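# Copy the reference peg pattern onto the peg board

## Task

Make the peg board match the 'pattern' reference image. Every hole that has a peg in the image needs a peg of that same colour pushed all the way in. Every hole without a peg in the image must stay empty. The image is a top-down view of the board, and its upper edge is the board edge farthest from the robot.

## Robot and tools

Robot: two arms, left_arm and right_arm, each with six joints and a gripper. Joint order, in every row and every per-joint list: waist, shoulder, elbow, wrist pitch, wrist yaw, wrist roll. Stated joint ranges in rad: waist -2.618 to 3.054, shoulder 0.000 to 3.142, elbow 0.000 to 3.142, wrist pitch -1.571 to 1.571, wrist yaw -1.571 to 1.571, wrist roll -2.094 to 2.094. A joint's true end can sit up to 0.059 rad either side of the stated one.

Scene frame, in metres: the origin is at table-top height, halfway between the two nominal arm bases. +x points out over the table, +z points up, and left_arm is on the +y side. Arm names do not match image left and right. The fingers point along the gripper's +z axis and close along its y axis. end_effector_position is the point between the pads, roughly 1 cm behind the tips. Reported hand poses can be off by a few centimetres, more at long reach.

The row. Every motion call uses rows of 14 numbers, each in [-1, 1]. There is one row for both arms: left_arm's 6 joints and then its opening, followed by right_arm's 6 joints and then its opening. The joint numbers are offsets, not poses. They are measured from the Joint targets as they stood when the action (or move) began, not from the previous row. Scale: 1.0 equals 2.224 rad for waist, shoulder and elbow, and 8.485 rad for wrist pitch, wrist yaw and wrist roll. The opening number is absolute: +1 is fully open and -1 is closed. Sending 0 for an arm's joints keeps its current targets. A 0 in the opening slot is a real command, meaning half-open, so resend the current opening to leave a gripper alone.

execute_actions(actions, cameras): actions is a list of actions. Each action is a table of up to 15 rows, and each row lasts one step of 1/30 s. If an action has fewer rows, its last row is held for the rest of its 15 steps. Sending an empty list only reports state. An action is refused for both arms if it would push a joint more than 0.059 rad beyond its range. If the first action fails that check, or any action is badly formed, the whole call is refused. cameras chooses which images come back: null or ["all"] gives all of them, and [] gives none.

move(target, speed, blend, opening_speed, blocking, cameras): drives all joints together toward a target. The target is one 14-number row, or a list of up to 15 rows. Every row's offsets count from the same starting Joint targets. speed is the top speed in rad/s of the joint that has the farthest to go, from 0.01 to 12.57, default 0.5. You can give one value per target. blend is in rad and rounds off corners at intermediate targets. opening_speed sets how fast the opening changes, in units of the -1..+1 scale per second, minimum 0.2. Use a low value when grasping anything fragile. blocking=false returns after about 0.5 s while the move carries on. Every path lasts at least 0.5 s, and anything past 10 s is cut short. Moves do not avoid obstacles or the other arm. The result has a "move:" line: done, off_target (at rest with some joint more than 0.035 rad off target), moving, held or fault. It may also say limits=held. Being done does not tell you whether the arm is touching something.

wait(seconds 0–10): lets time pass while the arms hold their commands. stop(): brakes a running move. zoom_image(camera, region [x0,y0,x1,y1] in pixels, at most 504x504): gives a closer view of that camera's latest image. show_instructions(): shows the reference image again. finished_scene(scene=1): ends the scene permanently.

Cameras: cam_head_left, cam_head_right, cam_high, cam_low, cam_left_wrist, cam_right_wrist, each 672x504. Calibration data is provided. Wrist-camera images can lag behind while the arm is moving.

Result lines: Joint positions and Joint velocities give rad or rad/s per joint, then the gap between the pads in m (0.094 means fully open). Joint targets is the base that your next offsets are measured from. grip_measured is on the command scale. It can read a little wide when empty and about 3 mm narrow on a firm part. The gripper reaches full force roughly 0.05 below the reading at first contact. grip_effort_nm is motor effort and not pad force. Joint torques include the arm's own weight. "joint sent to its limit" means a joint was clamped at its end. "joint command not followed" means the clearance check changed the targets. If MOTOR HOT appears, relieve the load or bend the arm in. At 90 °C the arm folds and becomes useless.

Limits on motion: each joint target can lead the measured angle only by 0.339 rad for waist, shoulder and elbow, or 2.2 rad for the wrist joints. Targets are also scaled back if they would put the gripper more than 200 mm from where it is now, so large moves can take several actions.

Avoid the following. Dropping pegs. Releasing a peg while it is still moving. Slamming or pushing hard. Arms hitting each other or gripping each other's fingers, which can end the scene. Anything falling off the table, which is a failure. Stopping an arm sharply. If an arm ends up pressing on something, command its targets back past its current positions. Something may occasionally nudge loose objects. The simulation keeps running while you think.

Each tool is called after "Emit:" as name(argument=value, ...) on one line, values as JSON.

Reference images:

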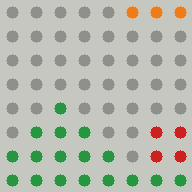

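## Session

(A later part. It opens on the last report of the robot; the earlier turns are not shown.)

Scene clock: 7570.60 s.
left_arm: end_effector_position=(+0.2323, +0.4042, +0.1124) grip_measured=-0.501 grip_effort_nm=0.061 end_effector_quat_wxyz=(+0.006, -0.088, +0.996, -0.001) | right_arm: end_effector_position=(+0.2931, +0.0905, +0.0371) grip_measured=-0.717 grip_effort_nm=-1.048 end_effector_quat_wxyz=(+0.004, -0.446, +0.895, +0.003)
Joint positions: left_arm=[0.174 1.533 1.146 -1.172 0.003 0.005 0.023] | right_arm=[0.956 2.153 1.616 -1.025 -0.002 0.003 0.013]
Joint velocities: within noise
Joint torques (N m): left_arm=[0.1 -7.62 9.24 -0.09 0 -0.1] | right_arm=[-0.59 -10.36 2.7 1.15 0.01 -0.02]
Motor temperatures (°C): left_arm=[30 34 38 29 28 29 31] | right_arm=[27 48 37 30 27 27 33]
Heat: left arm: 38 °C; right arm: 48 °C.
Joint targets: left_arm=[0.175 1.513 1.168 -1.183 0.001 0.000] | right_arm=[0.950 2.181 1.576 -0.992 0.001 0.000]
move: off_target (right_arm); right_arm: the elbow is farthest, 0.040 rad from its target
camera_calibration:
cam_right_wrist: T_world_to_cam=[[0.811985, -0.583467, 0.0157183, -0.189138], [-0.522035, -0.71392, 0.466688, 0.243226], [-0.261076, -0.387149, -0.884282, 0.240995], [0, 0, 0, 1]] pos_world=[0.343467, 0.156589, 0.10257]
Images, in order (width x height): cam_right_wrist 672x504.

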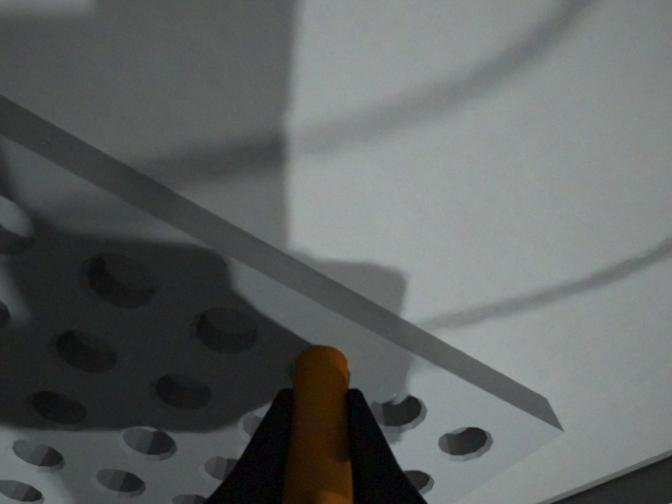

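Emit:
move(target=[[0,0,0,0,0,0,-0.5,0,-0.0297,0.0288,-0.008,0,0,-0.9],[0,0,0,0,0,0,-0.5,0.001,-0.0112,0.0144,-0.0053,0,0,-0.9]], speed=[0.15,0.12], cameras=["cam_right_wrist"])

Emit:
zoom_image(camera="cam_right_wrist", region=[250, 300, 400, 412])

Scene clock: 7590.27 s.
left_arm: end_effector_position=(+0.2323, +0.4042, +0.1124) grip_measured=-0.501 grip_effort_nm=0.076 end_effector_quat_wxyz=(+0.006, -0.088, +0.996, -0.001) | right_arm: end_effector_position=(+0.2921, +0.0892, +0.0387) grip_measured=-0.717 grip_effort_nm=-1.043 end_effector_quat_wxyz=(+0.002, -0.446, +0.895, +0.002)
Joint positions: left_arm=[0.174 1.533 1.146 -1.172 0.003 0.005 0.023] | right_arm=[0.956 2.149 1.616 -1.033 -0.002 0.003 0.013]
Joint velocities: within noise
Joint torques (N m): left_arm=[0.08 -7.73 9.2 -0.11 -0.02 -0.06] | right_arm=[-0.38 -12.27 5.68 0.7 0.01 -0.02]
Motor temperatures (°C): left_arm=[30 34 38 29 28 29 31] | right_arm=[27 48 36 30 27 27 34]
Heat: left arm: 38 °C; right arm: 48 °C.
Joint targets: left_arm=[0.175 1.513 1.168 -1.183 0.001 0.000] | right_arm=[0.952 2.156 1.608 -1.037 0.001 0.000]
move: done
camera_calibration:
cam_right_wrist: T_world_to_cam=[[0.812047, -0.583383, 0.0156392, -0.189119], [-0.520931, -0.712515, 0.470057, 0.240525], [-0.26308, -0.389855, -0.882498, 0.242479], [0, 0, 0, 1]] pos_world=[0.342662, 0.155581, 0.103884]
Images, in order (width x height): cam_right_wrist 672x504.

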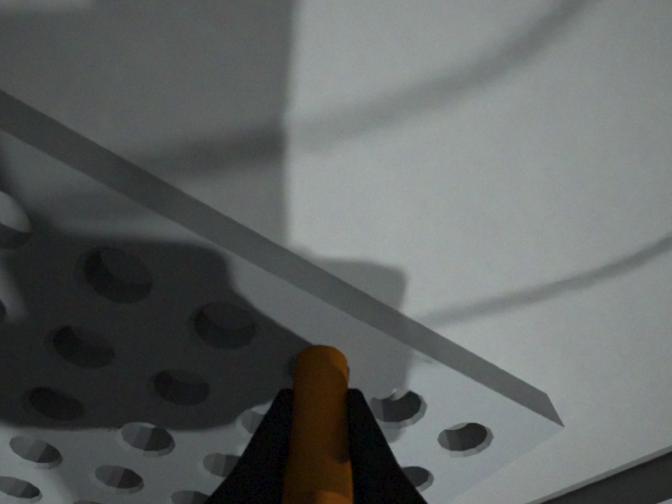

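Scaled by 3.360 from the camera's 672x504 image, which has a finer 960x720 frame.

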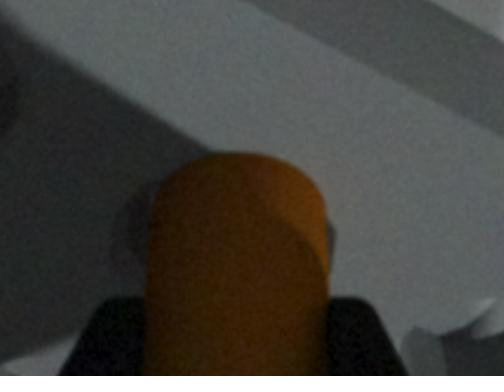

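Emit:
move(target=[[0,0,0,0,0,0,-0.5,0,-0.0225,0.0144,-0.008,0,0,-0.9],[0,0,0,0,0,0,-0.5,0.0035,-0.0225,0.0144,-0.006,0,0,-0.9],[0,0,0,0,0,0,-0.5,0.003,-0.0045,-0.005,0.0008,0,0,-0.9]], speed=[0.15,0.15,0.12], cameras=["cam_right_wrist"])

Emit:
zoom_image(camera="cam_right_wrist", region=[250, 300, 400, 412])

Scene clock: 7601.73 s.
left_arm: end_effector_position=(+0.2323, +0.4042, +0.1124) grip_measured=-0.501 grip_effort_nm=0.051 end_effector_quat_wxyz=(+0.006, -0.088, +0.996, -0.001) | right_arm: end_effector_position=(+0.2912, +0.0880, +0.0387) grip_measured=-0.717 grip_effort_nm=-1.048 end_effector_quat_wxyz=(-0.001, -0.446, +0.895, +0.001)
Joint positions: left_arm=[0.174 1.533 1.146 -1.172 0.003 0.005 0.023] | right_arm=[0.956 2.149 1.616 -1.039 -0.002 0.003 0.013]
Joint velocities: within noise
Joint torques (N m): left_arm=[0.13 -7.76 9.17 -0.09 -0.07 -0.11] | right_arm=[0.27 -13.18 4.62 0.83 0.01 -0.02]
Motor temperatures (°C): left_arm=[30 34 38 29 28 29 31] | right_arm=[27 52 37 30 27 27 34]
Heat: left arm: 38 °C; right arm: 52 °C.
Joint targets: left_arm=[0.175 1.513 1.168 -1.183 0.001 0.000] | right_arm=[0.959 2.146 1.597 -1.030 0.000 0.000]
move: done
camera_calibration:
cam_right_wrist: T_world_to_cam=[[0.812086, -0.583341, 0.0151471, -0.189036], [-0.519084, -0.710287, 0.475442, 0.238196], [-0.266586, -0.393962, -0.879617, 0.243052], [0, 0, 0, 1]] pos_world=[0.341951, 0.154669, 0.103408]
Images, in order (width x height): cam_right_wrist 672x504.

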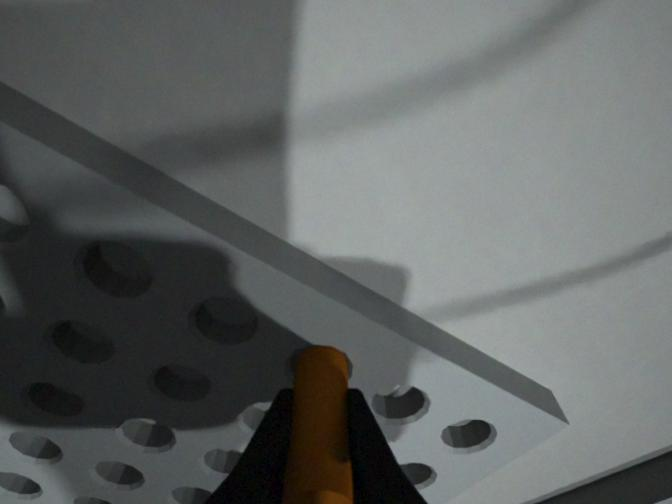

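Scaled by 3.360 from the camera's 672x504 image, which has a finer 960x720 frame.

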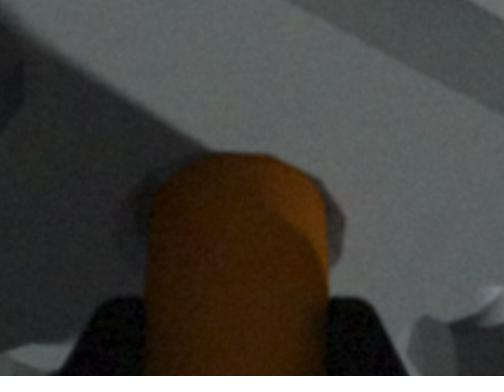

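Emit:
move(target=[[0,0,0,0,0,0,-0.5,-0.0015,0.0063,0.006,-0.0005,0,0,-0.9],[0,0,0,0,0,0,-0.5,-0.0015,0.0103,-0.0054,0.0032,0,0,-0.9],[0,0,0,0,0,0,-0.5,-0.0015,0.0153,-0.0124,0.0052,0,0,-0.9]], speed=[0.15,0.12,0.12], cameras=["cam_right_wrist"])

Emit:
zoom_image(camera="cam_right_wrist", region=[250, 300, 400, 412])

Scene clock: 7617.40 s.
left_arm: end_effector_position=(+0.2323, +0.4042, +0.1124) grip_measured=-0.501 grip_effort_nm=0.046 end_effector_quat_wxyz=(+0.006, -0.088, +0.996, -0.001) | right_arm: end_effector_position=(+0.2904, +0.0870, +0.0286) grip_measured=-0.717 grip_effort_nm=-1.053 end_effector_quat_wxyz=(-0.002, -0.446, +0.895, +0.000)
Joint positions: left_arm=[0.174 1.533 1.146 -1.172 0.003 0.005 0.023] | right_arm=[0.956 2.158 1.589 -1.005 -0.002 0.003 0.013]
Joint velocities: within noise
Joint torques (N m): left_arm=[0.06 -7.95 9.06 -0.08 -0.03 -0.05] | right_arm=[-0.05 -10.86 4.55 0.95 0 -0.01]
Motor temperatures (°C): left_arm=[30 34 38 29 28 29 31] | right_arm=[27 54 37 30 27 27 34]
Heat: left arm: 38 °C; right arm: 54 °C.
Joint targets: left_arm=[0.175 1.513 1.168 -1.183 0.001 0.000] | right_arm=[0.955 2.180 1.569 -0.986 0.000 0.000]
move: done
camera_calibration:
cam_right_wrist: T_world_to_cam=[[0.812087, -0.583341, 0.0151013, -0.188832], [-0.518566, -0.709562, 0.477086, 0.241642], [-0.267589, -0.395267, -0.878727, 0.233915], [0, 0, 0, 1]] pos_world=[0.341248, 0.153765, 0.0931149]
Images, in order (width x height): cam_right_wrist 672x504.

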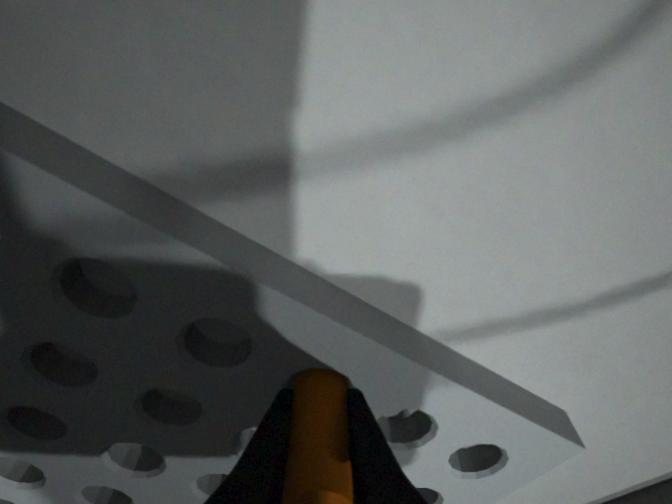

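Scaled by 3.360 from the camera's 672x504 image, which has a finer 960x720 frame.

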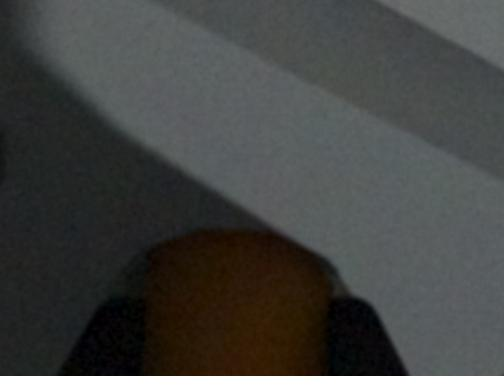

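Emit:
move(target=[[0,0,0,0,0,0,-0.5,0,-0.0049,0.0063,-0.0016,0,0,-0.9],[0,0,0,0,0,0,-0.5,0,-0.0049,0.0063,-0.0016,0,0,-0.45],[0,0,0,0,0,0,-0.5,0,-0.0135,0.0342,-0.0093,0,0,-0.45],[0,0,0,0,0,0,-0.5,0,-0.0234,0.0746,-0.0223,0,0,-0.45],[0,0,0,0,0,0,-0.5,0,-0.036,0.117,-0.037,0,0,-0.45],[0,0,0,0,0,0,-0.5,-0.3934,-0.2635,-0.1978,-0.0153,0,-0.1529,-0.45],[0,0,0,0,0,0,-0.5,-0.3934,-0.2446,-0.268,0.0078,0,-0.1529,-0.45]], speed=[0.1,0.1,0.15,0.3,0.4,1.2,0.5], cameras=["cam_right_wrist","cam_low"])

Emit:
zoom_image(camera="cam_low", region=[360, 230, 450, 280])

Scene clock: 7656.23 s.
left_arm: end_effector_position=(+0.2323, +0.4042, +0.1124) grip_measured=-0.501 grip_effort_nm=0.061 end_effector_quat_wxyz=(+0.006, -0.088, +0.996, -0.001) | right_arm: end_effector_position=(+0.3177, -0.2221, +0.0556) grip_measured=-0.453 grip_effort_nm=0.110 end_effector_quat_wxyz=(+0.003, -0.623, +0.782, -0.005)
Joint positions: left_arm=[0.174 1.533 1.146 -1.172 0.003 0.005 0.023] | right_arm=[0.084 1.626 0.985 -0.92 0.005 -1.29 0.026]
Joint velocities: within noise
Joint torques (N m): left_arm=[0.03 -7.87 9.14 -0.11 -0.03 -0.09] | right_arm=[-0.35 -6.15 5.12 0.77 -0.06 -0.06]
Motor temperatures (°C): left_arm=[30 34 38 29 28 29 31] | right_arm=[27 49 37 30 27 27 34]
Heat: left arm: 38 °C; right arm: 49 °C.
Joint targets: left_arm=[0.175 1.513 1.168 -1.183 0.001 0.000] | right_arm=[0.080 1.636 0.973 -0.920 0.000 -1.297]
move: done
camera_calibration:
cam_right_wrist: T_world_to_cam=[[0.979301, -0.200376, 0.028605, -0.360576], [-0.189574, -0.858483, 0.476517, -0.114005], [-0.070926, -0.472077, -0.8787, 0.0631174], [0, 0, 0, 1]] pos_world=[0.335977, -0.140326, 0.120101]
Images, in order (width x height): cam_low 672x504, cam_right_wrist 672x504.

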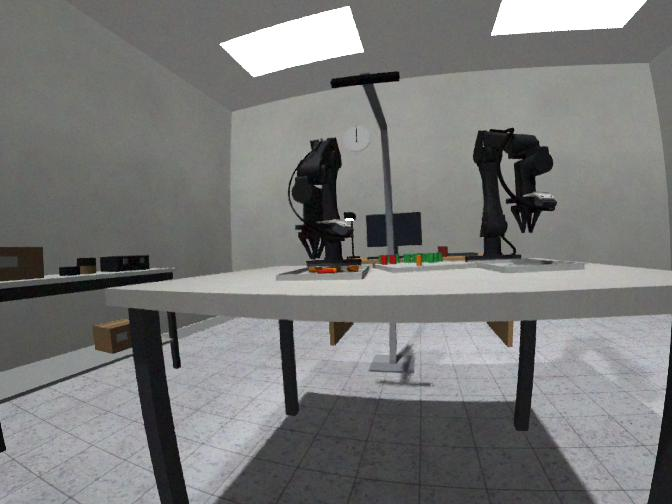

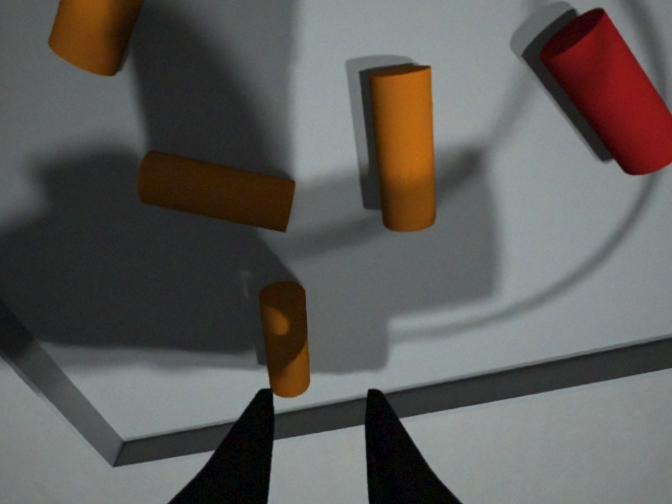

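Scaled by 5.600 from the camera's 672x504 image, which has a finer 960x720 frame.

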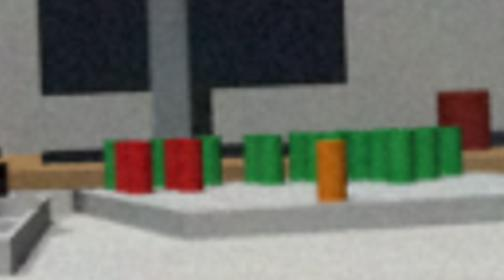

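Emit:
move(target=[[0,0,0,0,0,0,-0.5,0.0162,-0.005,-0.005,0,0,0.0047,-0.45],[0,0,0,0,0,0,-0.5,0.0162,0.0094,-0.0396,0.0128,0,0.0047,-0.45]], speed=0.25, cameras=["cam_right_wrist"])

Scene clock: 7671.80 s.
left_arm: end_effector_position=(+0.2323, +0.4042, +0.1124) grip_measured=-0.501 grip_effort_nm=0.056 end_effector_quat_wxyz=(+0.006, -0.088, +0.996, -0.001) | right_arm: end_effector_position=(+0.3105, -0.2155, +0.0302) grip_measured=-0.453 grip_effort_nm=0.115 end_effector_quat_wxyz=(+0.002, -0.623, +0.782, -0.004)
Joint positions: left_arm=[0.174 1.533 1.146 -1.172 0.003 0.005 0.023] | right_arm=[0.111 1.648 0.897 -0.812 0.005 -1.263 0.026]
Joint velocities: within noise
Joint torques (N m): left_arm=[-0.06 -7.87 9.07 -0.11 -0.02 -0.07] | right_arm=[0.54 -6.2 4.81 0.75 -0.06 0.07]
Motor temperatures (°C): left_arm=[30 34 38 29 28 29 31] | right_arm=[27 47 36 30 27 27 33]
Heat: left arm: 38 °C; right arm: 47 °C.
Joint targets: left_arm=[0.175 1.513 1.168 -1.183 0.001 0.000] | right_arm=[0.116 1.657 0.885 -0.811 0.000 -1.257]
move: done
camera_calibration:
cam_right_wrist: T_world_to_cam=[[0.979349, -0.200336, 0.0272171, -0.351334], [-0.188874, -0.858559, 0.476659, -0.0978174], [-0.0721243, -0.471956, -0.878667, 0.043947], [0, 0, 0, 1]] pos_world=[0.328773, -0.133626, 0.0948026]
Images, in order (width x height): cam_right_wrist 672x504.

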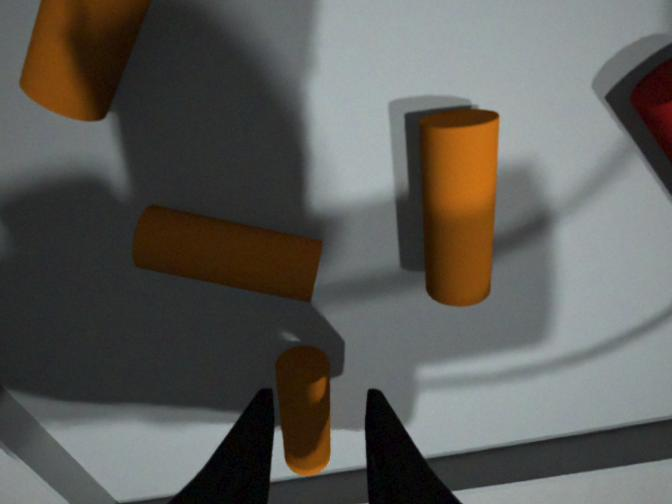

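Emit:
move(target=[[0,0,0,0,0,0,-0.5,-0.0103,-0.025,-0.003,0,0,-0.0055,-0.45],[0,0,0,0,0,0,-0.5,-0.0103,0.0027,-0.0153,0.0047,0,-0.0055,-0.45],[0,0,0,0,0,0,-0.5,-0.0103,0.0027,-0.0153,0.0047,0,-0.0055,-0.9]], speed=[0.2,0.2,0.2], opening_speed=1.5, cameras=["cam_right_wrist"])

Scene clock: 7683.50 s.
left_arm: end_effector_position=(+0.2323, +0.4042, +0.1124) grip_measured=-0.501 grip_effort_nm=0.061 end_effector_quat_wxyz=(+0.006, -0.088, +0.996, -0.001) | right_arm: end_effector_position=(+0.3077, -0.2185, +0.0217) grip_measured=-0.742 grip_effort_nm=-1.048 end_effector_quat_wxyz=(+0.003, -0.632, +0.775, -0.005)
Joint positions: left_arm=[0.174 1.533 1.146 -1.172 0.003 0.005 0.023] | right_arm=[0.1 1.653 0.864 -0.771 0.005 -1.297 0.012]
Joint velocities: within noise
Joint torques (N m): left_arm=[0.01 -7.91 9.24 -0.1 -0.03 -0.1] | right_arm=[-0.65 -6.06 4.64 0.76 -0.06 -0.04]
Motor temperatures (°C): left_arm=[30 34 38 29 28 29 31] | right_arm=[27 46 37 30 27 27 33]
Heat: left arm: 38 °C; right arm: 46 °C.
Joint targets: left_arm=[0.175 1.513 1.168 -1.183 0.001 0.000] | right_arm=[0.093 1.663 0.851 -0.771 0.000 -1.304]
move: done
camera_calibration:
cam_right_wrist: T_world_to_cam=[[0.983702, -0.177454, 0.0289846, -0.345362], [-0.169655, -0.862635, 0.476527, -0.103708], [-0.0595587, -0.473678, -0.878682, 0.0305806], [0, 0, 0, 1]] pos_world=[0.323961, -0.136263, 0.0863006]
Images, in order (width x height): cam_right_wrist 672x504.

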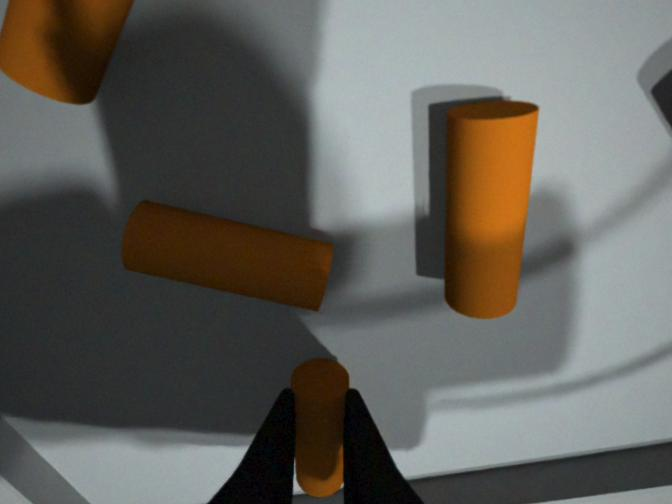

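Emit:
move(target=[[0,0,0,0,0,0,-0.5,0,-0.0441,0.1075,-0.0411,0,0,-0.9],[0,0,0,0,0,0,-0.5,-0.2549,0.3235,0.5899,-0.0692,0,0.1537,-0.9],[0,0,0,0,0,0,-0.5,-0.2549,0.3183,0.491,-0.0428,0,0.1537,-0.9],[0,0,0,0,0,0,-0.5,-0.2549,0.3327,0.4717,-0.0358,0,0.1537,-0.4]], speed=[0.5,1.2,0.6,0.15], cameras=[])

Emit:
move(target=[[0,0,0,0,0,0,-0.5,0,-0.031,0.1183,-0.0334,0,0,-0.4],[0,0,0,0,0,0,-0.5,0,-0.2032,-0.1799,0.0913,0,0,-0.4],[0,0,0,0,0,0,-0.5,0,-0.2226,-0.5661,0.2333,0,0,-0.4],[0,0,0,0,0,0,-0.5,0,-0.165,-0.5895,0.2387,0,0,-0.4]], speed=[0.5,1.4,1.2,0.3], blend=[0,0.15,0,0], cameras=["cam_right_wrist"])

Scene clock: 7702.40 s.
left_arm: end_effector_position=(+0.2323, +0.4042, +0.1124) grip_measured=-0.501 grip_effort_nm=0.056 end_effector_quat_wxyz=(+0.006, -0.088, +0.996, -0.001) | right_arm: end_effector_position=(+0.4519, -0.4621, +0.0137) grip_measured=-0.402 grip_effort_nm=0.115 end_effector_quat_wxyz=(+0.008, +0.249, +0.968, -0.005)
Joint positions: left_arm=[0.174 1.533 1.146 -1.172 0.003 0.005 0.023] | right_arm=[-0.48 2.385 1.914 -1.083 0.005 -0.006 0.028]
Joint velocities: within noise
Joint torques (N m): left_arm=[-0.05 -7.66 9.16 -0.08 -0.02 -0.07] | right_arm=[0.7 -13.45 5.31 0.83 -0.06 0.07]
Motor temperatures (°C): left_arm=[30 34 38 29 28 29 31] | right_arm=[27 47 37 30 27 27 33]
Heat: left arm: 38 °C; right arm: 47 °C.
Joint targets: left_arm=[0.175 1.513 1.168 -1.183 0.001 0.000] | right_arm=[-0.474 2.403 1.900 -1.075 0.000 0.000]
move: done
No camera images: "cameras" was empty.

Scene clock: 7705.87 s.
left_arm: end_effector_position=(+0.2323, +0.4042, +0.1124) grip_measured=-0.501 grip_effort_nm=0.061 end_effector_quat_wxyz=(+0.006, -0.088, +0.996, -0.001) | right_arm: end_effector_position=(+0.4422, -0.4566, +0.0265) grip_measured=-0.402 grip_effort_nm=0.110 end_effector_quat_wxyz=(+0.498, +0.216, +0.829, -0.133)
Joint positions: left_arm=[0.174 1.533 1.146 -1.172 0.003 0.005 0.023] | right_arm=[-0.48 2.021 0.601 0.933 0.005 -0.004 0.028]
Joint velocities: within noise
Joint torques (N m): left_arm=[0.08 -7.91 9.26 -0.11 0.02 -0.04] | right_arm=[0.69 -8.12 3.33 2.5 -0.07 0.06]
Motor temperatures (°C): left_arm=[30 34 38 29 28 29 31] | right_arm=[27 49 37 30 27 27 33]
Heat: left arm: 38 °C; right arm: 49 °C.
Joint targets: left_arm=[0.175 1.513 1.168 -1.183 0.001 0.000] | right_arm=[-0.474 2.036 0.589 0.951 0.000 0.000]
move: done
camera_calibration:
cam_right_wrist: T_world_to_cam=[[-0.493182, -0.869197, 0.0355953, -0.18308], [-0.733172, 0.393282, -0.554787, 0.561504], [0.468221, -0.299709, -0.831231, -0.225216], [0, 0, 0, 1]] pos_world=[0.426838, -0.447461, 0.130825]
Images, in order (width x height): cam_right_wrist 672x504.

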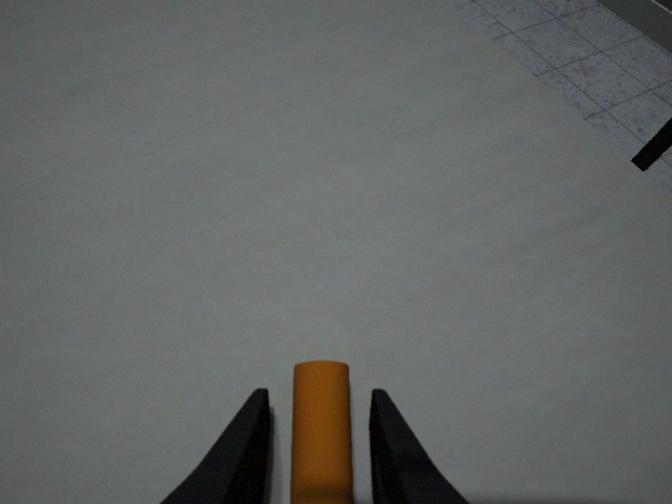

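Emit:
move(target=[[0,0,0,0,0,0,-0.5,0,0,0,0,0,0,-0.9],[0,0,0,0,0,0,-0.5,0,-0.1061,0.0139,-0.0297,0,0,-0.9],[0,0,0,0,0,0,-0.5,0,-0.1286,0.2747,-0.0439,0,0,-0.9],[0,0,0,0,0,0,-0.5,0,-0.0162,0.522,-0.2651,0,0,-0.9],[0,0,0,0,0,0,-0.5,0,0.0715,0.4613,-0.2675,0,0,-0.9],[0,0,0,0,0,0,-0.5,0,0.0962,0.4528,-0.264,0,0,-0.4]], speed=[0.3,0.4,1,1.4,0.5,0.12], opening_speed=2, cameras=["cam_right_wrist"])

Emit:
move(target=[[0,0,0,0,0,0,-0.5,0,-0.0067,0.0715,-0.0165,0,0,-0.4],[0,0,0,0,0,0,-0.5,0,0.0022,0.1367,-0.0224,0,0,-0.3],[0,0,0,0,0,0,-0.5,0,-0.2046,-0.1106,0.0218,0,0,-0.2],[0,0,0,0,0,0,-0.5,0,-0.1718,-0.1587,0.0398,0,0,-0.2]], speed=[0.25,0.6,0.8,0.4], cameras=["cam_right_wrist"])

Scene clock: 7727.70 s.
left_arm: end_effector_position=(+0.2323, +0.4042, +0.1124) grip_measured=-0.501 grip_effort_nm=0.051 end_effector_quat_wxyz=(+0.006, -0.088, +0.996, -0.001) | right_arm: end_effector_position=(+0.3381, -0.3984, +0.0176) grip_measured=-0.402 grip_effort_nm=0.115 end_effector_quat_wxyz=(-0.169, +0.246, +0.954, +0.042)
Joint positions: left_arm=[0.174 1.533 1.146 -1.172 0.003 0.005 0.023] | right_arm=[-0.48 2.235 1.608 -1.292 0.005 -0.004 0.028]
Joint velocities: within noise
Joint torques (N m): left_arm=[-0.01 -7.83 9.22 -0.11 -0.02 -0.06] | right_arm=[0.7 -11.48 4.49 0.09 -0.07 0.06]
Motor temperatures (°C): left_arm=[30 34 38 29 28 29 31] | right_arm=[27 49 37 34 27 27 33]
Heat: left arm: 38 °C; right arm: 49 °C.
Joint targets: left_arm=[0.175 1.513 1.168 -1.183 0.001 0.000] | right_arm=[-0.474 2.250 1.596 -1.289 0.000 0.000]
move: done
camera_calibration:
cam_right_wrist: T_world_to_cam=[[-0.457523, -0.889126, 0.0112614, -0.203123], [-0.587072, 0.311557, 0.747181, 0.352412], [-0.667846, 0.335241, -0.664526, 0.467827], [0, 0, 0, 1]] pos_world=[0.426394, -0.447233, 0.0498551]
Images, in order (width x height): cam_right_wrist 672x504.

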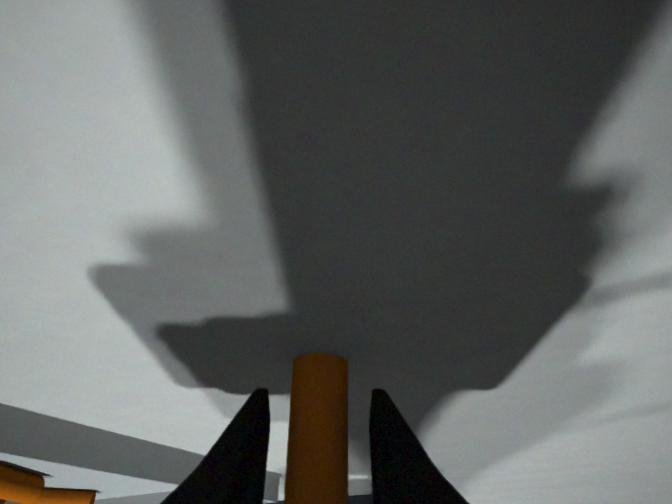

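Scene clock: 7732.97 s.
left_arm: end_effector_position=(+0.2323, +0.4042, +0.1124) grip_measured=-0.501 grip_effort_nm=0.061 end_effector_quat_wxyz=(+0.006, -0.088, +0.996, -0.001) | right_arm: end_effector_position=(+0.3388, -0.3988, +0.0530) grip_measured=-0.203 grip_effort_nm=0.115 end_effector_quat_wxyz=(+0.002, +0.250, +0.968, -0.003)
Joint positions: left_arm=[0.174 1.533 1.146 -1.172 0.003 0.005 0.023] | right_arm=[-0.48 1.86 1.254 -0.96 0.005 -0.004 0.037]
Joint velocities: within noise
Joint torques (N m): left_arm=[-0.01 -7.88 9.16 -0.12 -0.03 -0.09] | right_arm=[0.69 -9.07 5.31 0.82 -0.06 0.05]
Motor temperatures (°C): left_arm=[30 34 38 29 28 29 31] | right_arm=[27 49 37 33 27 27 33]
Heat: left arm: 38 °C; right arm: 49 °C.
Joint targets: left_arm=[0.175 1.513 1.168 -1.183 0.001 0.000] | right_arm=[-0.474 1.868 1.243 -0.952 0.000 0.000]
move: done; target 3's new numbers were sent with right_arm's shoulder 0.036 rad from that target
camera_calibration:
cam_right_wrist: T_world_to_cam=[[-0.462791, -0.886181, 0.02253, -0.201182], [-0.777355, 0.417913, 0.470179, 0.448026], [-0.426079, 0.200081, -0.882284, 0.367567], [0, 0, 0, 1]] pos_world=[0.411782, -0.439062, 0.118179]
Images, in order (width x height): cam_right_wrist 672x504.

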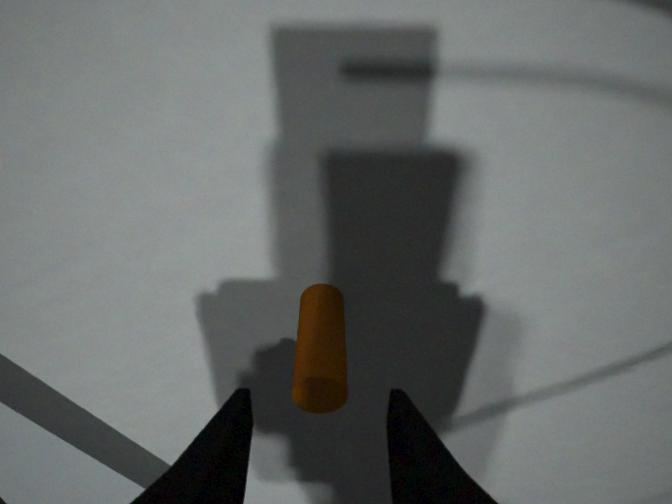

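Emit:
move(target=[[0,0,0,0,0,0,-0.5,0,0.01,-0.0155,0.0068,0,0,-0.2],[0,0,0,0,0,0,-0.5,0,0.02,-0.031,0.0137,0,0,-0.9],[0,0,0,0,0,0,-0.5,0,-0.0301,0.0526,-0.021,0,0,-0.9],[0,0,0,0,0,0,-0.5,0.6174,0.0769,0.2037,-0.0325,0,0,-0.9],[0,0,0,0,0,0,-0.5,0.6174,0.1012,0.1254,-0.0071,0,0,-0.9]], speed=[0.4,0.4,0.5,0.9,0.4], cameras=["cam_right_wrist"])

Emit:
zoom_image(camera="cam_right_wrist", region=[250, 300, 400, 412])

Scene clock: 7752.20 s.
left_arm: end_effector_position=(+0.2323, +0.4042, +0.1124) grip_measured=-0.501 grip_effort_nm=0.056 end_effector_quat_wxyz=(+0.006, -0.088, +0.996, -0.001) | right_arm: end_effector_position=(+0.2972, +0.0628, +0.0426) grip_measured=-0.717 grip_effort_nm=-1.043 end_effector_quat_wxyz=(-0.001, -0.426, +0.905, +0.000)
Joint positions: left_arm=[0.174 1.533 1.146 -1.172 0.003 0.005 0.023] | right_arm=[0.906 2.084 1.532 -1.02 -0.001 -0.003 0.013]
Joint velocities: within noise
Joint torques (N m): left_arm=[-0.05 -7.75 9.18 -0.11 -0.05 -0.1] | right_arm=[-0.55 -11.49 5.49 0.81 -0.01 0.04]
Motor temperatures (°C): left_arm=[30 34 38 29 28 29 31] | right_arm=[27 48 37 31 27 27 33]
Heat: left arm: 38 °C; right arm: 48 °C.
Joint targets: left_arm=[0.175 1.513 1.168 -1.183 0.001 0.000] | right_arm=[0.899 2.093 1.522 -1.012 0.000 0.000]
move: done
camera_calibration:
cam_right_wrist: T_world_to_cam=[[0.785452, -0.618709, 0.0162328, -0.198612], [-0.550219, -0.686013, 0.476072, 0.229261], [-0.283414, -0.382864, -0.879256, 0.242398], [0, 0, 0, 1]] pos_world=[0.350843, 0.127199, 0.10721]
Images, in order (width x height): cam_right_wrist 672x504.

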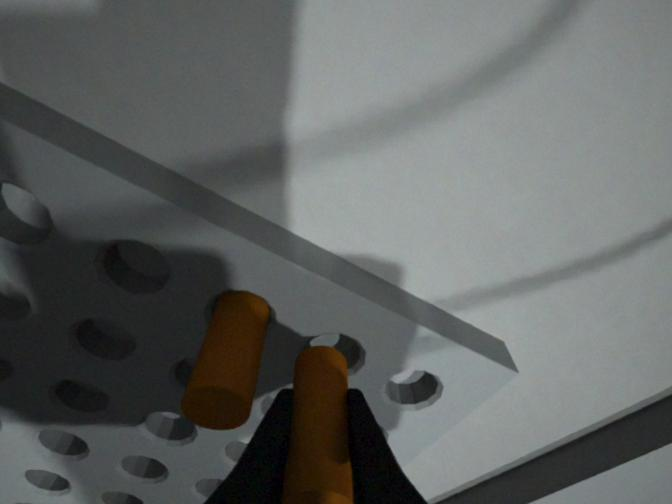

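Scaled by 3.360 from the camera's 672x504 image, which has a finer 960x720 frame.

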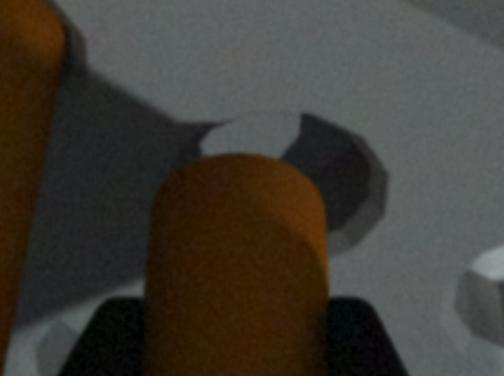

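Emit:
move(target=[[0,0,0,0,0,0,-0.5,-0.0045,-0.0193,0.006,-0.001,0,0,-0.9],[0,0,0,0,0,0,-0.5,-0.0045,-0.0009,-0.0094,0.0019,0,0,-0.9]], speed=[0.15,0.15], cameras=["cam_right_wrist"])

Emit:
zoom_image(camera="cam_right_wrist", region=[250, 300, 400, 412])

Scene clock: 7773.17 s.
left_arm: end_effector_position=(+0.2323, +0.4042, +0.1124) grip_measured=-0.501 grip_effort_nm=0.046 end_effector_quat_wxyz=(+0.006, -0.088, +0.996, -0.001) | right_arm: end_effector_position=(+0.2986, +0.0595, +0.0387) grip_measured=-0.717 grip_effort_nm=-1.043 end_effector_quat_wxyz=(-0.001, -0.422, +0.907, +0.000)
Joint positions: left_arm=[0.174 1.533 1.146 -1.172 0.003 0.005 0.023] | right_arm=[0.897 2.084 1.516 -1.005 -0.001 -0.003 0.013]
Joint velocities: within noise
Joint torques (N m): left_arm=[-0.02 -7.84 9.24 -0.11 -0.05 -0.06] | right_arm=[-0.69 -11.58 5.03 0.83 -0.01 0.05]
Motor temperatures (°C): left_arm=[30 34 38 29 28 29 31] | right_arm=[27 48 37 31 27 27 33]
Heat: left arm: 38 °C; right arm: 48 °C.
Joint targets: left_arm=[0.175 1.513 1.168 -1.183 0.001 0.000] | right_arm=[0.890 2.091 1.501 -0.996 0.000 0.000]
move: done
camera_calibration:
cam_right_wrist: T_world_to_cam=[[0.780251, -0.625257, 0.0161918, -0.199727], [-0.55558, -0.680947, 0.477119, 0.230887], [-0.287296, -0.381269, -0.878689, 0.239152], [0, 0, 0, 1]] pos_world=[0.352821, 0.123522, 0.103214]
Images, in order (width x height): cam_right_wrist 672x504.

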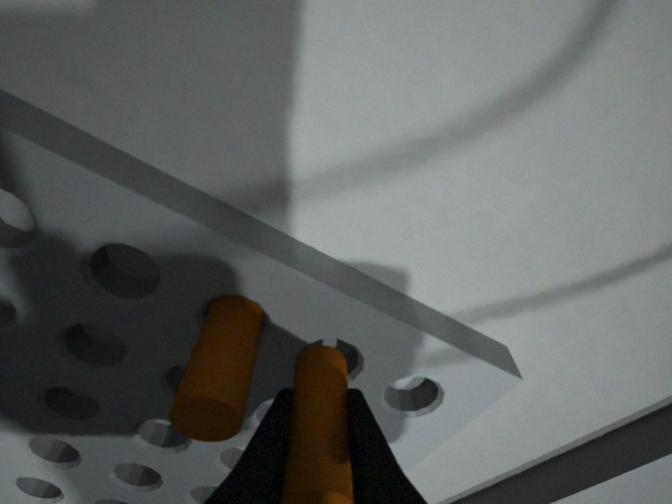

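Scaled by 3.360 from the camera's 672x504 image, which has a finer 960x720 frame.

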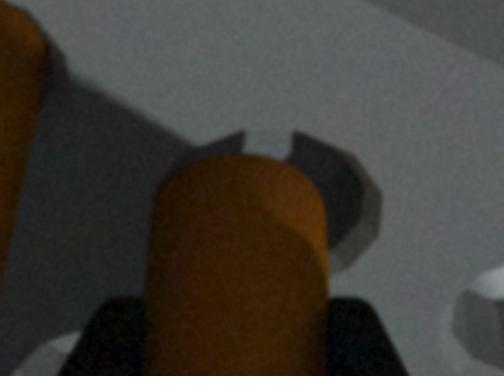

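Emit:
move(target=[[0,0,0,0,0,0,-0.5,0,-0.0184,0.013,-0.0019,0,0,-0.9],[0,0,0,0,0,0,-0.5,-0.0031,-0.0184,0.013,-0.0019,0,0,-0.9],[0,0,0,0,0,0,-0.5,-0.0031,-0.0031,-0.0004,-0.0008,0,0,-0.9]], speed=[0.15,0.1,0.15], cameras=["cam_right_wrist"])

Emit:
zoom_image(camera="cam_right_wrist", region=[250, 300, 400, 412])

Scene clock: 7825.60 s.
left_arm: end_effector_position=(+0.2323, +0.4042, +0.1124) grip_measured=-0.501 grip_effort_nm=0.061 end_effector_quat_wxyz=(+0.006, -0.088, +0.996, -0.001) | right_arm: end_effector_position=(+0.3009, +0.0576, +0.0387) grip_measured=-0.717 grip_effort_nm=-1.053 end_effector_quat_wxyz=(-0.001, -0.418, +0.908, +0.000)
Joint positions: left_arm=[0.174 1.533 1.146 -1.172 0.003 0.005 0.023] | right_arm=[0.89 2.084 1.516 -1.005 -0.001 -0.003 0.013]
Joint velocities: within noise
Joint torques (N m): left_arm=[0.05 -7.94 9.13 -0.12 -0.03 -0.08] | right_arm=[-0.65 -12.26 4.94 0.74 -0.01 0.05]
Motor temperatures (°C): left_arm=[30 34 38 29 28 29 31] | right_arm=[27 48 37 30 27 27 34]
Heat: left arm: 38 °C; right arm: 48 °C.
Joint targets: left_arm=[0.175 1.513 1.168 -1.183 0.001 0.000] | right_arm=[0.883 2.084 1.501 -1.003 0.000 0.000]
move: done
camera_calibration:
cam_right_wrist: T_world_to_cam=[[0.77547, -0.631176, 0.0162032, -0.200968], [-0.560743, -0.676686, 0.477141, 0.232131], [-0.290196, -0.379095, -0.878677, 0.239812], [0, 0, 0, 1]] pos_world=[0.355603, 0.121145, 0.103214]
Images, in order (width x height): cam_right_wrist 672x504.

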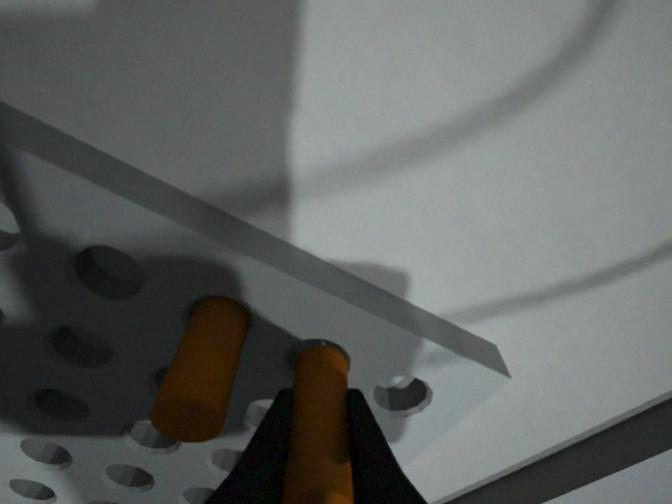

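Scaled by 3.360 from the camera's 672x504 image, which has a finer 960x720 frame.

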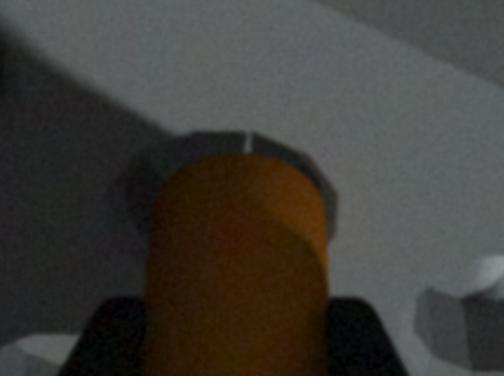

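Emit:
move(target=[[0,0,0,0,0,0,-0.5,0,-0.0184,0.013,-0.0019,0,0,-0.9],[0,0,0,0,0,0,-0.5,0.0054,-0.0184,0.013,-0.0019,0,0,-0.9],[0,0,0,0,0,0,-0.5,0.0054,-0.0017,-0.0025,0.0001,0,0,-0.9]], speed=[0.15,0.1,0.15], cameras=["cam_right_wrist"])

Emit:
zoom_image(camera="cam_right_wrist", region=[250, 300, 400, 412])

Scene clock: 7840.70 s.
left_arm: end_effector_position=(+0.2323, +0.4042, +0.1124) grip_measured=-0.501 grip_effort_nm=0.061 end_effector_quat_wxyz=(+0.006, -0.088, +0.996, -0.001) | right_arm: end_effector_position=(+0.3002, +0.0567, +0.0376) grip_measured=-0.717 grip_effort_nm=-1.043 end_effector_quat_wxyz=(-0.003, -0.418, +0.908, -0.001)
Joint positions: left_arm=[0.174 1.533 1.146 -1.172 0.003 0.005 0.023] | right_arm=[0.89 2.084 1.511 -1.003 -0.001 -0.003 0.013]
Joint velocities: within noise
Joint torques (N m): left_arm=[0.02 -7.98 9.32 -0.11 -0.01 -0.03] | right_arm=[0.51 -12.59 4.82 0.73 0 0.04]
Motor temperatures (°C): left_arm=[30 34 38 29 28 29 31] | right_arm=[27 49 37 30 27 27 34]
Heat: left arm: 38 °C; right arm: 49 °C.
Joint targets: left_arm=[0.175 1.513 1.168 -1.183 0.001 0.000] | right_arm=[0.895 2.081 1.495 -1.002 0.000 0.000]
move: done
camera_calibration:
cam_right_wrist: T_world_to_cam=[[0.775531, -0.631104, 0.0161152, -0.200943], [-0.559766, -0.675616, 0.479797, 0.231231], [-0.291914, -0.381118, -0.877232, 0.238855], [0, 0, 0, 1]] pos_world=[0.354998, 0.120439, 0.101826]
Images, in order (width x height): cam_right_wrist 672x504.

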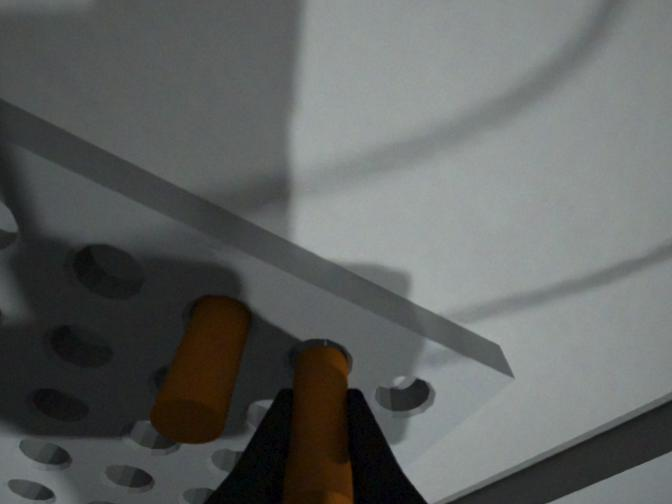

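Scaled by 3.360 from the camera's 672x504 image, which has a finer 960x720 frame.

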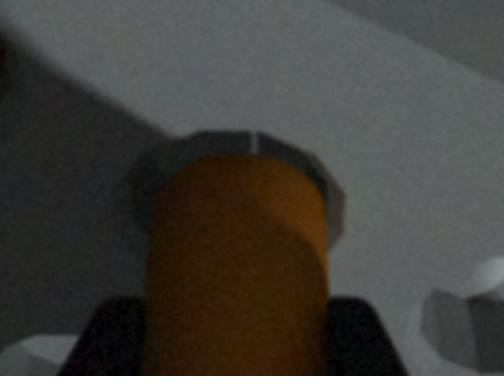

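Emit:
move(target=[[0,0,0,0,0,0,-0.5,0,0.0002,-0.0065,0.0018,0,0,-0.9]], speed=0.1, cameras=["cam_right_wrist"])

Emit:
zoom_image(camera="cam_right_wrist", region=[250, 300, 400, 412])

Scene clock: 7849.93 s.
left_arm: end_effector_position=(+0.2323, +0.4042, +0.1124) grip_measured=-0.501 grip_effort_nm=0.066 end_effector_quat_wxyz=(+0.006, -0.088, +0.996, -0.001) | right_arm: end_effector_position=(+0.3004, +0.0570, +0.0341) grip_measured=-0.717 grip_effort_nm=-1.048 end_effector_quat_wxyz=(+0.000, -0.418, +0.908, +0.001)
Joint positions: left_arm=[0.174 1.533 1.146 -1.172 0.003 0.005 0.023] | right_arm=[0.89 2.084 1.497 -0.982 -0.001 -0.003 0.013]
Joint velocities: within noise
Joint torques (N m): left_arm=[0.01 -7.71 9.22 -0.12 -0.01 -0.08] | right_arm=[0.53 -12.56 4.85 0.68 0 0.05]
Motor temperatures (°C): left_arm=[30 34 38 29 28 29 31] | right_arm=[27 49 37 30 27 27 34]
Heat: left arm: 38 °C; right arm: 49 °C.
Joint targets: left_arm=[0.175 1.513 1.168 -1.183 0.001 0.000] | right_arm=[0.895 2.081 1.481 -0.987 0.000 0.000]
move: done
camera_calibration:
cam_right_wrist: T_world_to_cam=[[0.77541, -0.631246, 0.0163362, -0.20086], [-0.56185, -0.677895, 0.474113, 0.234178], [-0.288208, -0.376811, -0.880312, 0.234856], [0, 0, 0, 1]] pos_world=[0.355009, 0.120452, 0.099001]
Images, in order (width x height): cam_right_wrist 672x504.

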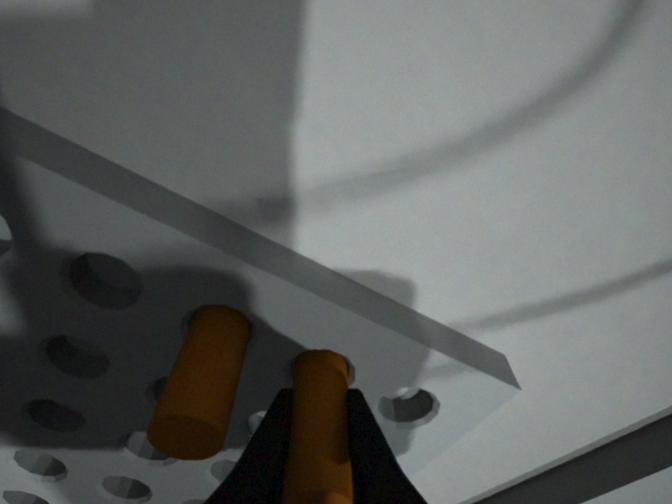

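Scaled by 3.360 from the camera's 672x504 image, which has a finer 960x720 frame.

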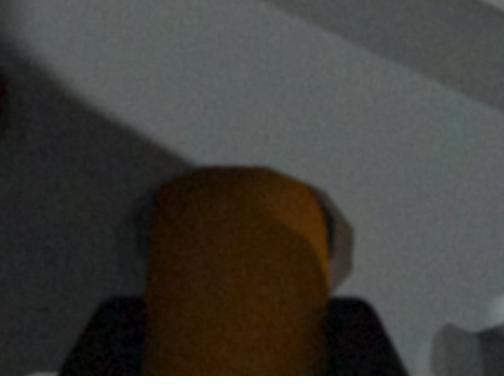

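Emit:
move(target=[[0,0,0,0,0,0,-0.5,0,0.001,-0.0105,0.0035,0,0,-0.9]], speed=0.1, cameras=["cam_right_wrist"])

Emit:
zoom_image(camera="cam_right_wrist", region=[250, 300, 400, 412])

Scene clock: 7859.50 s.
left_arm: end_effector_position=(+0.2323, +0.4042, +0.1124) grip_measured=-0.501 grip_effort_nm=0.051 end_effector_quat_wxyz=(+0.006, -0.088, +0.996, -0.001) | right_arm: end_effector_position=(+0.3003, +0.0568, +0.0288) grip_measured=-0.717 grip_effort_nm=-1.043 end_effector_quat_wxyz=(+0.003, -0.418, +0.908, +0.002)
Joint positions: left_arm=[0.174 1.533 1.146 -1.172 0.003 0.005 0.023] | right_arm=[0.89 2.084 1.474 -0.952 -0.001 -0.003 0.013]
Joint velocities: within noise
Joint torques (N m): left_arm=[0.01 -7.83 9.21 -0.06 -0.01 -0.09] | right_arm=[0.53 -12.31 4.72 0.68 -0.01 0.04]
Motor temperatures (°C): left_arm=[30 34 38 29 28 29 31] | right_arm=[27 49 36 30 27 27 34]
Heat: left arm: 38 °C; right arm: 49 °C.
Joint targets: left_arm=[0.175 1.513 1.168 -1.183 0.001 0.000] | right_arm=[0.895 2.083 1.457 -0.957 0.000 0.000]
move: done
camera_calibration:
cam_right_wrist: T_world_to_cam=[[0.775346, -0.631321, 0.016511, -0.200757], [-0.564068, -0.680519, 0.467678, 0.237503], [-0.284019, -0.371925, -0.883745, 0.228497], [0, 0, 0, 1]] pos_world=[0.354521, 0.119867, 0.0941734]
Images, in order (width x height): cam_right_wrist 672x504.

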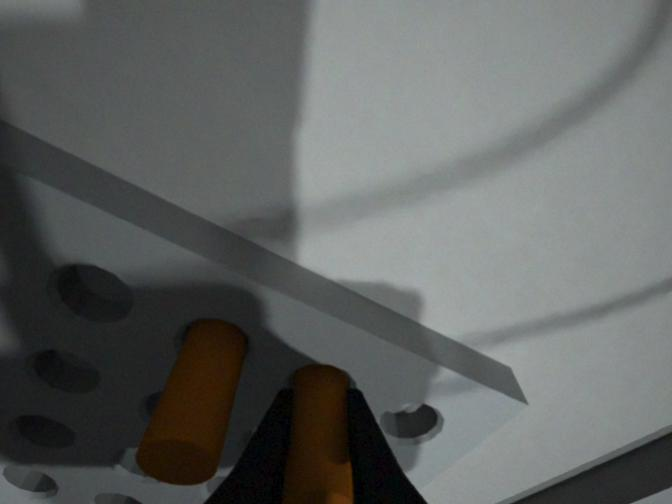

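Scaled by 3.360 from the camera's 672x504 image, which has a finer 960x720 frame.

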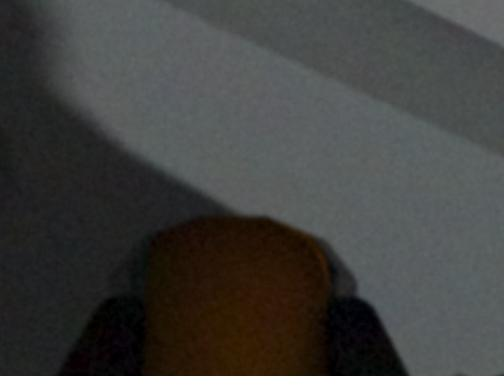

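Emit:
move(target=[[0,0,0,0,0,0,-0.5,0,0.0015,-0.006,0.002,0,0,-0.9]], speed=0.1, cameras=["cam_right_wrist","cam_low"])

Emit:
zoom_image(camera="cam_low", region=[360, 230, 450, 280])

Scene clock: 7868.17 s.
left_arm: end_effector_position=(+0.2323, +0.4042, +0.1124) grip_measured=-0.501 grip_effort_nm=0.061 end_effector_quat_wxyz=(+0.006, -0.088, +0.996, -0.001) | right_arm: end_effector_position=(+0.3001, +0.0567, +0.0279) grip_measured=-0.717 grip_effort_nm=-1.048 end_effector_quat_wxyz=(+0.004, -0.418, +0.908, +0.002)
Joint positions: left_arm=[0.174 1.533 1.146 -1.172 0.003 0.005 0.023] | right_arm=[0.89 2.084 1.47 -0.948 -0.001 -0.003 0.013]
Joint velocities: within noise
Joint torques (N m): left_arm=[-0.08 -7.98 9.24 -0.13 -0.03 -0.08] | right_arm=[0.51 -11.99 3.82 0.84 -0.01 0.05]
Motor temperatures (°C): left_arm=[30 34 38 29 28 29 31] | right_arm=[27 49 36 30 27 27 34]
Heat: left arm: 38 °C; right arm: 49 °C.
Joint targets: left_arm=[0.175 1.513 1.168 -1.183 0.001 0.000] | right_arm=[0.895 2.087 1.444 -0.940 0.000 0.000]
move: done
camera_calibration:
cam_right_wrist: T_world_to_cam=[[0.775378, -0.631282, 0.0165131, -0.200668], [-0.564131, -0.680674, 0.467375, 0.237766], [-0.283806, -0.371708, -0.883905, 0.227609], [0, 0, 0, 1]] pos_world=[0.354322, 0.119767, 0.0933721]
Images, in order (width x height): cam_low 672x504, cam_right_wrist 672x504.

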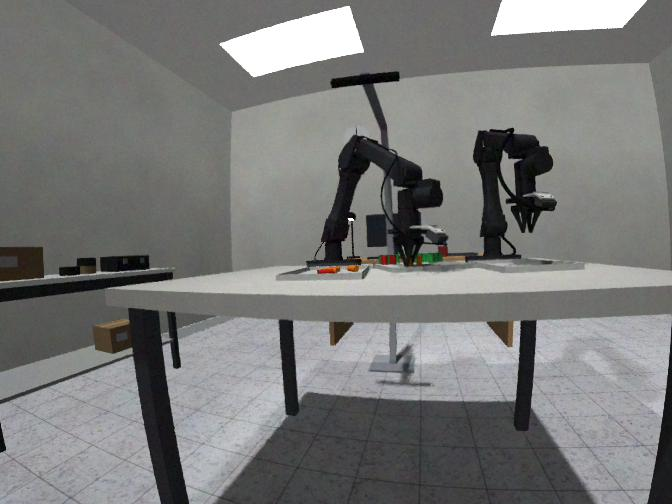

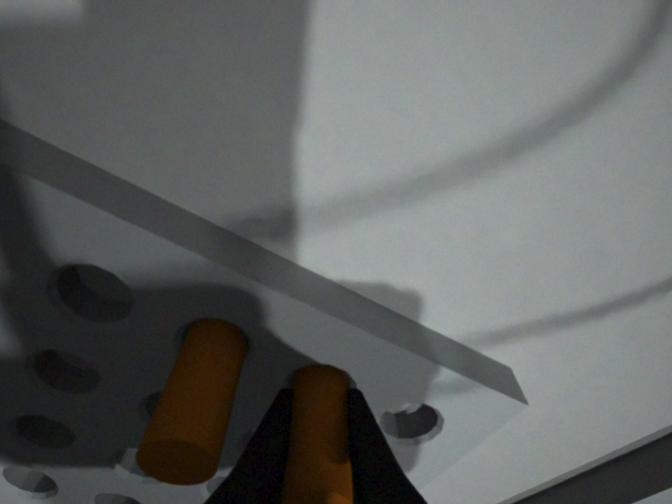

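Scaled by 5.600 from the camera's 672x504 image, which has a finer 960x720 frame.

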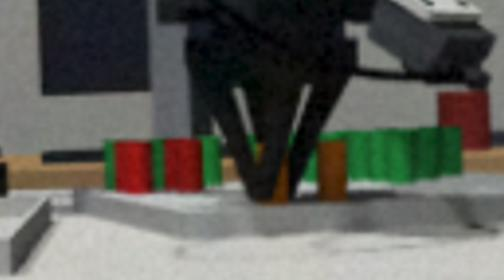

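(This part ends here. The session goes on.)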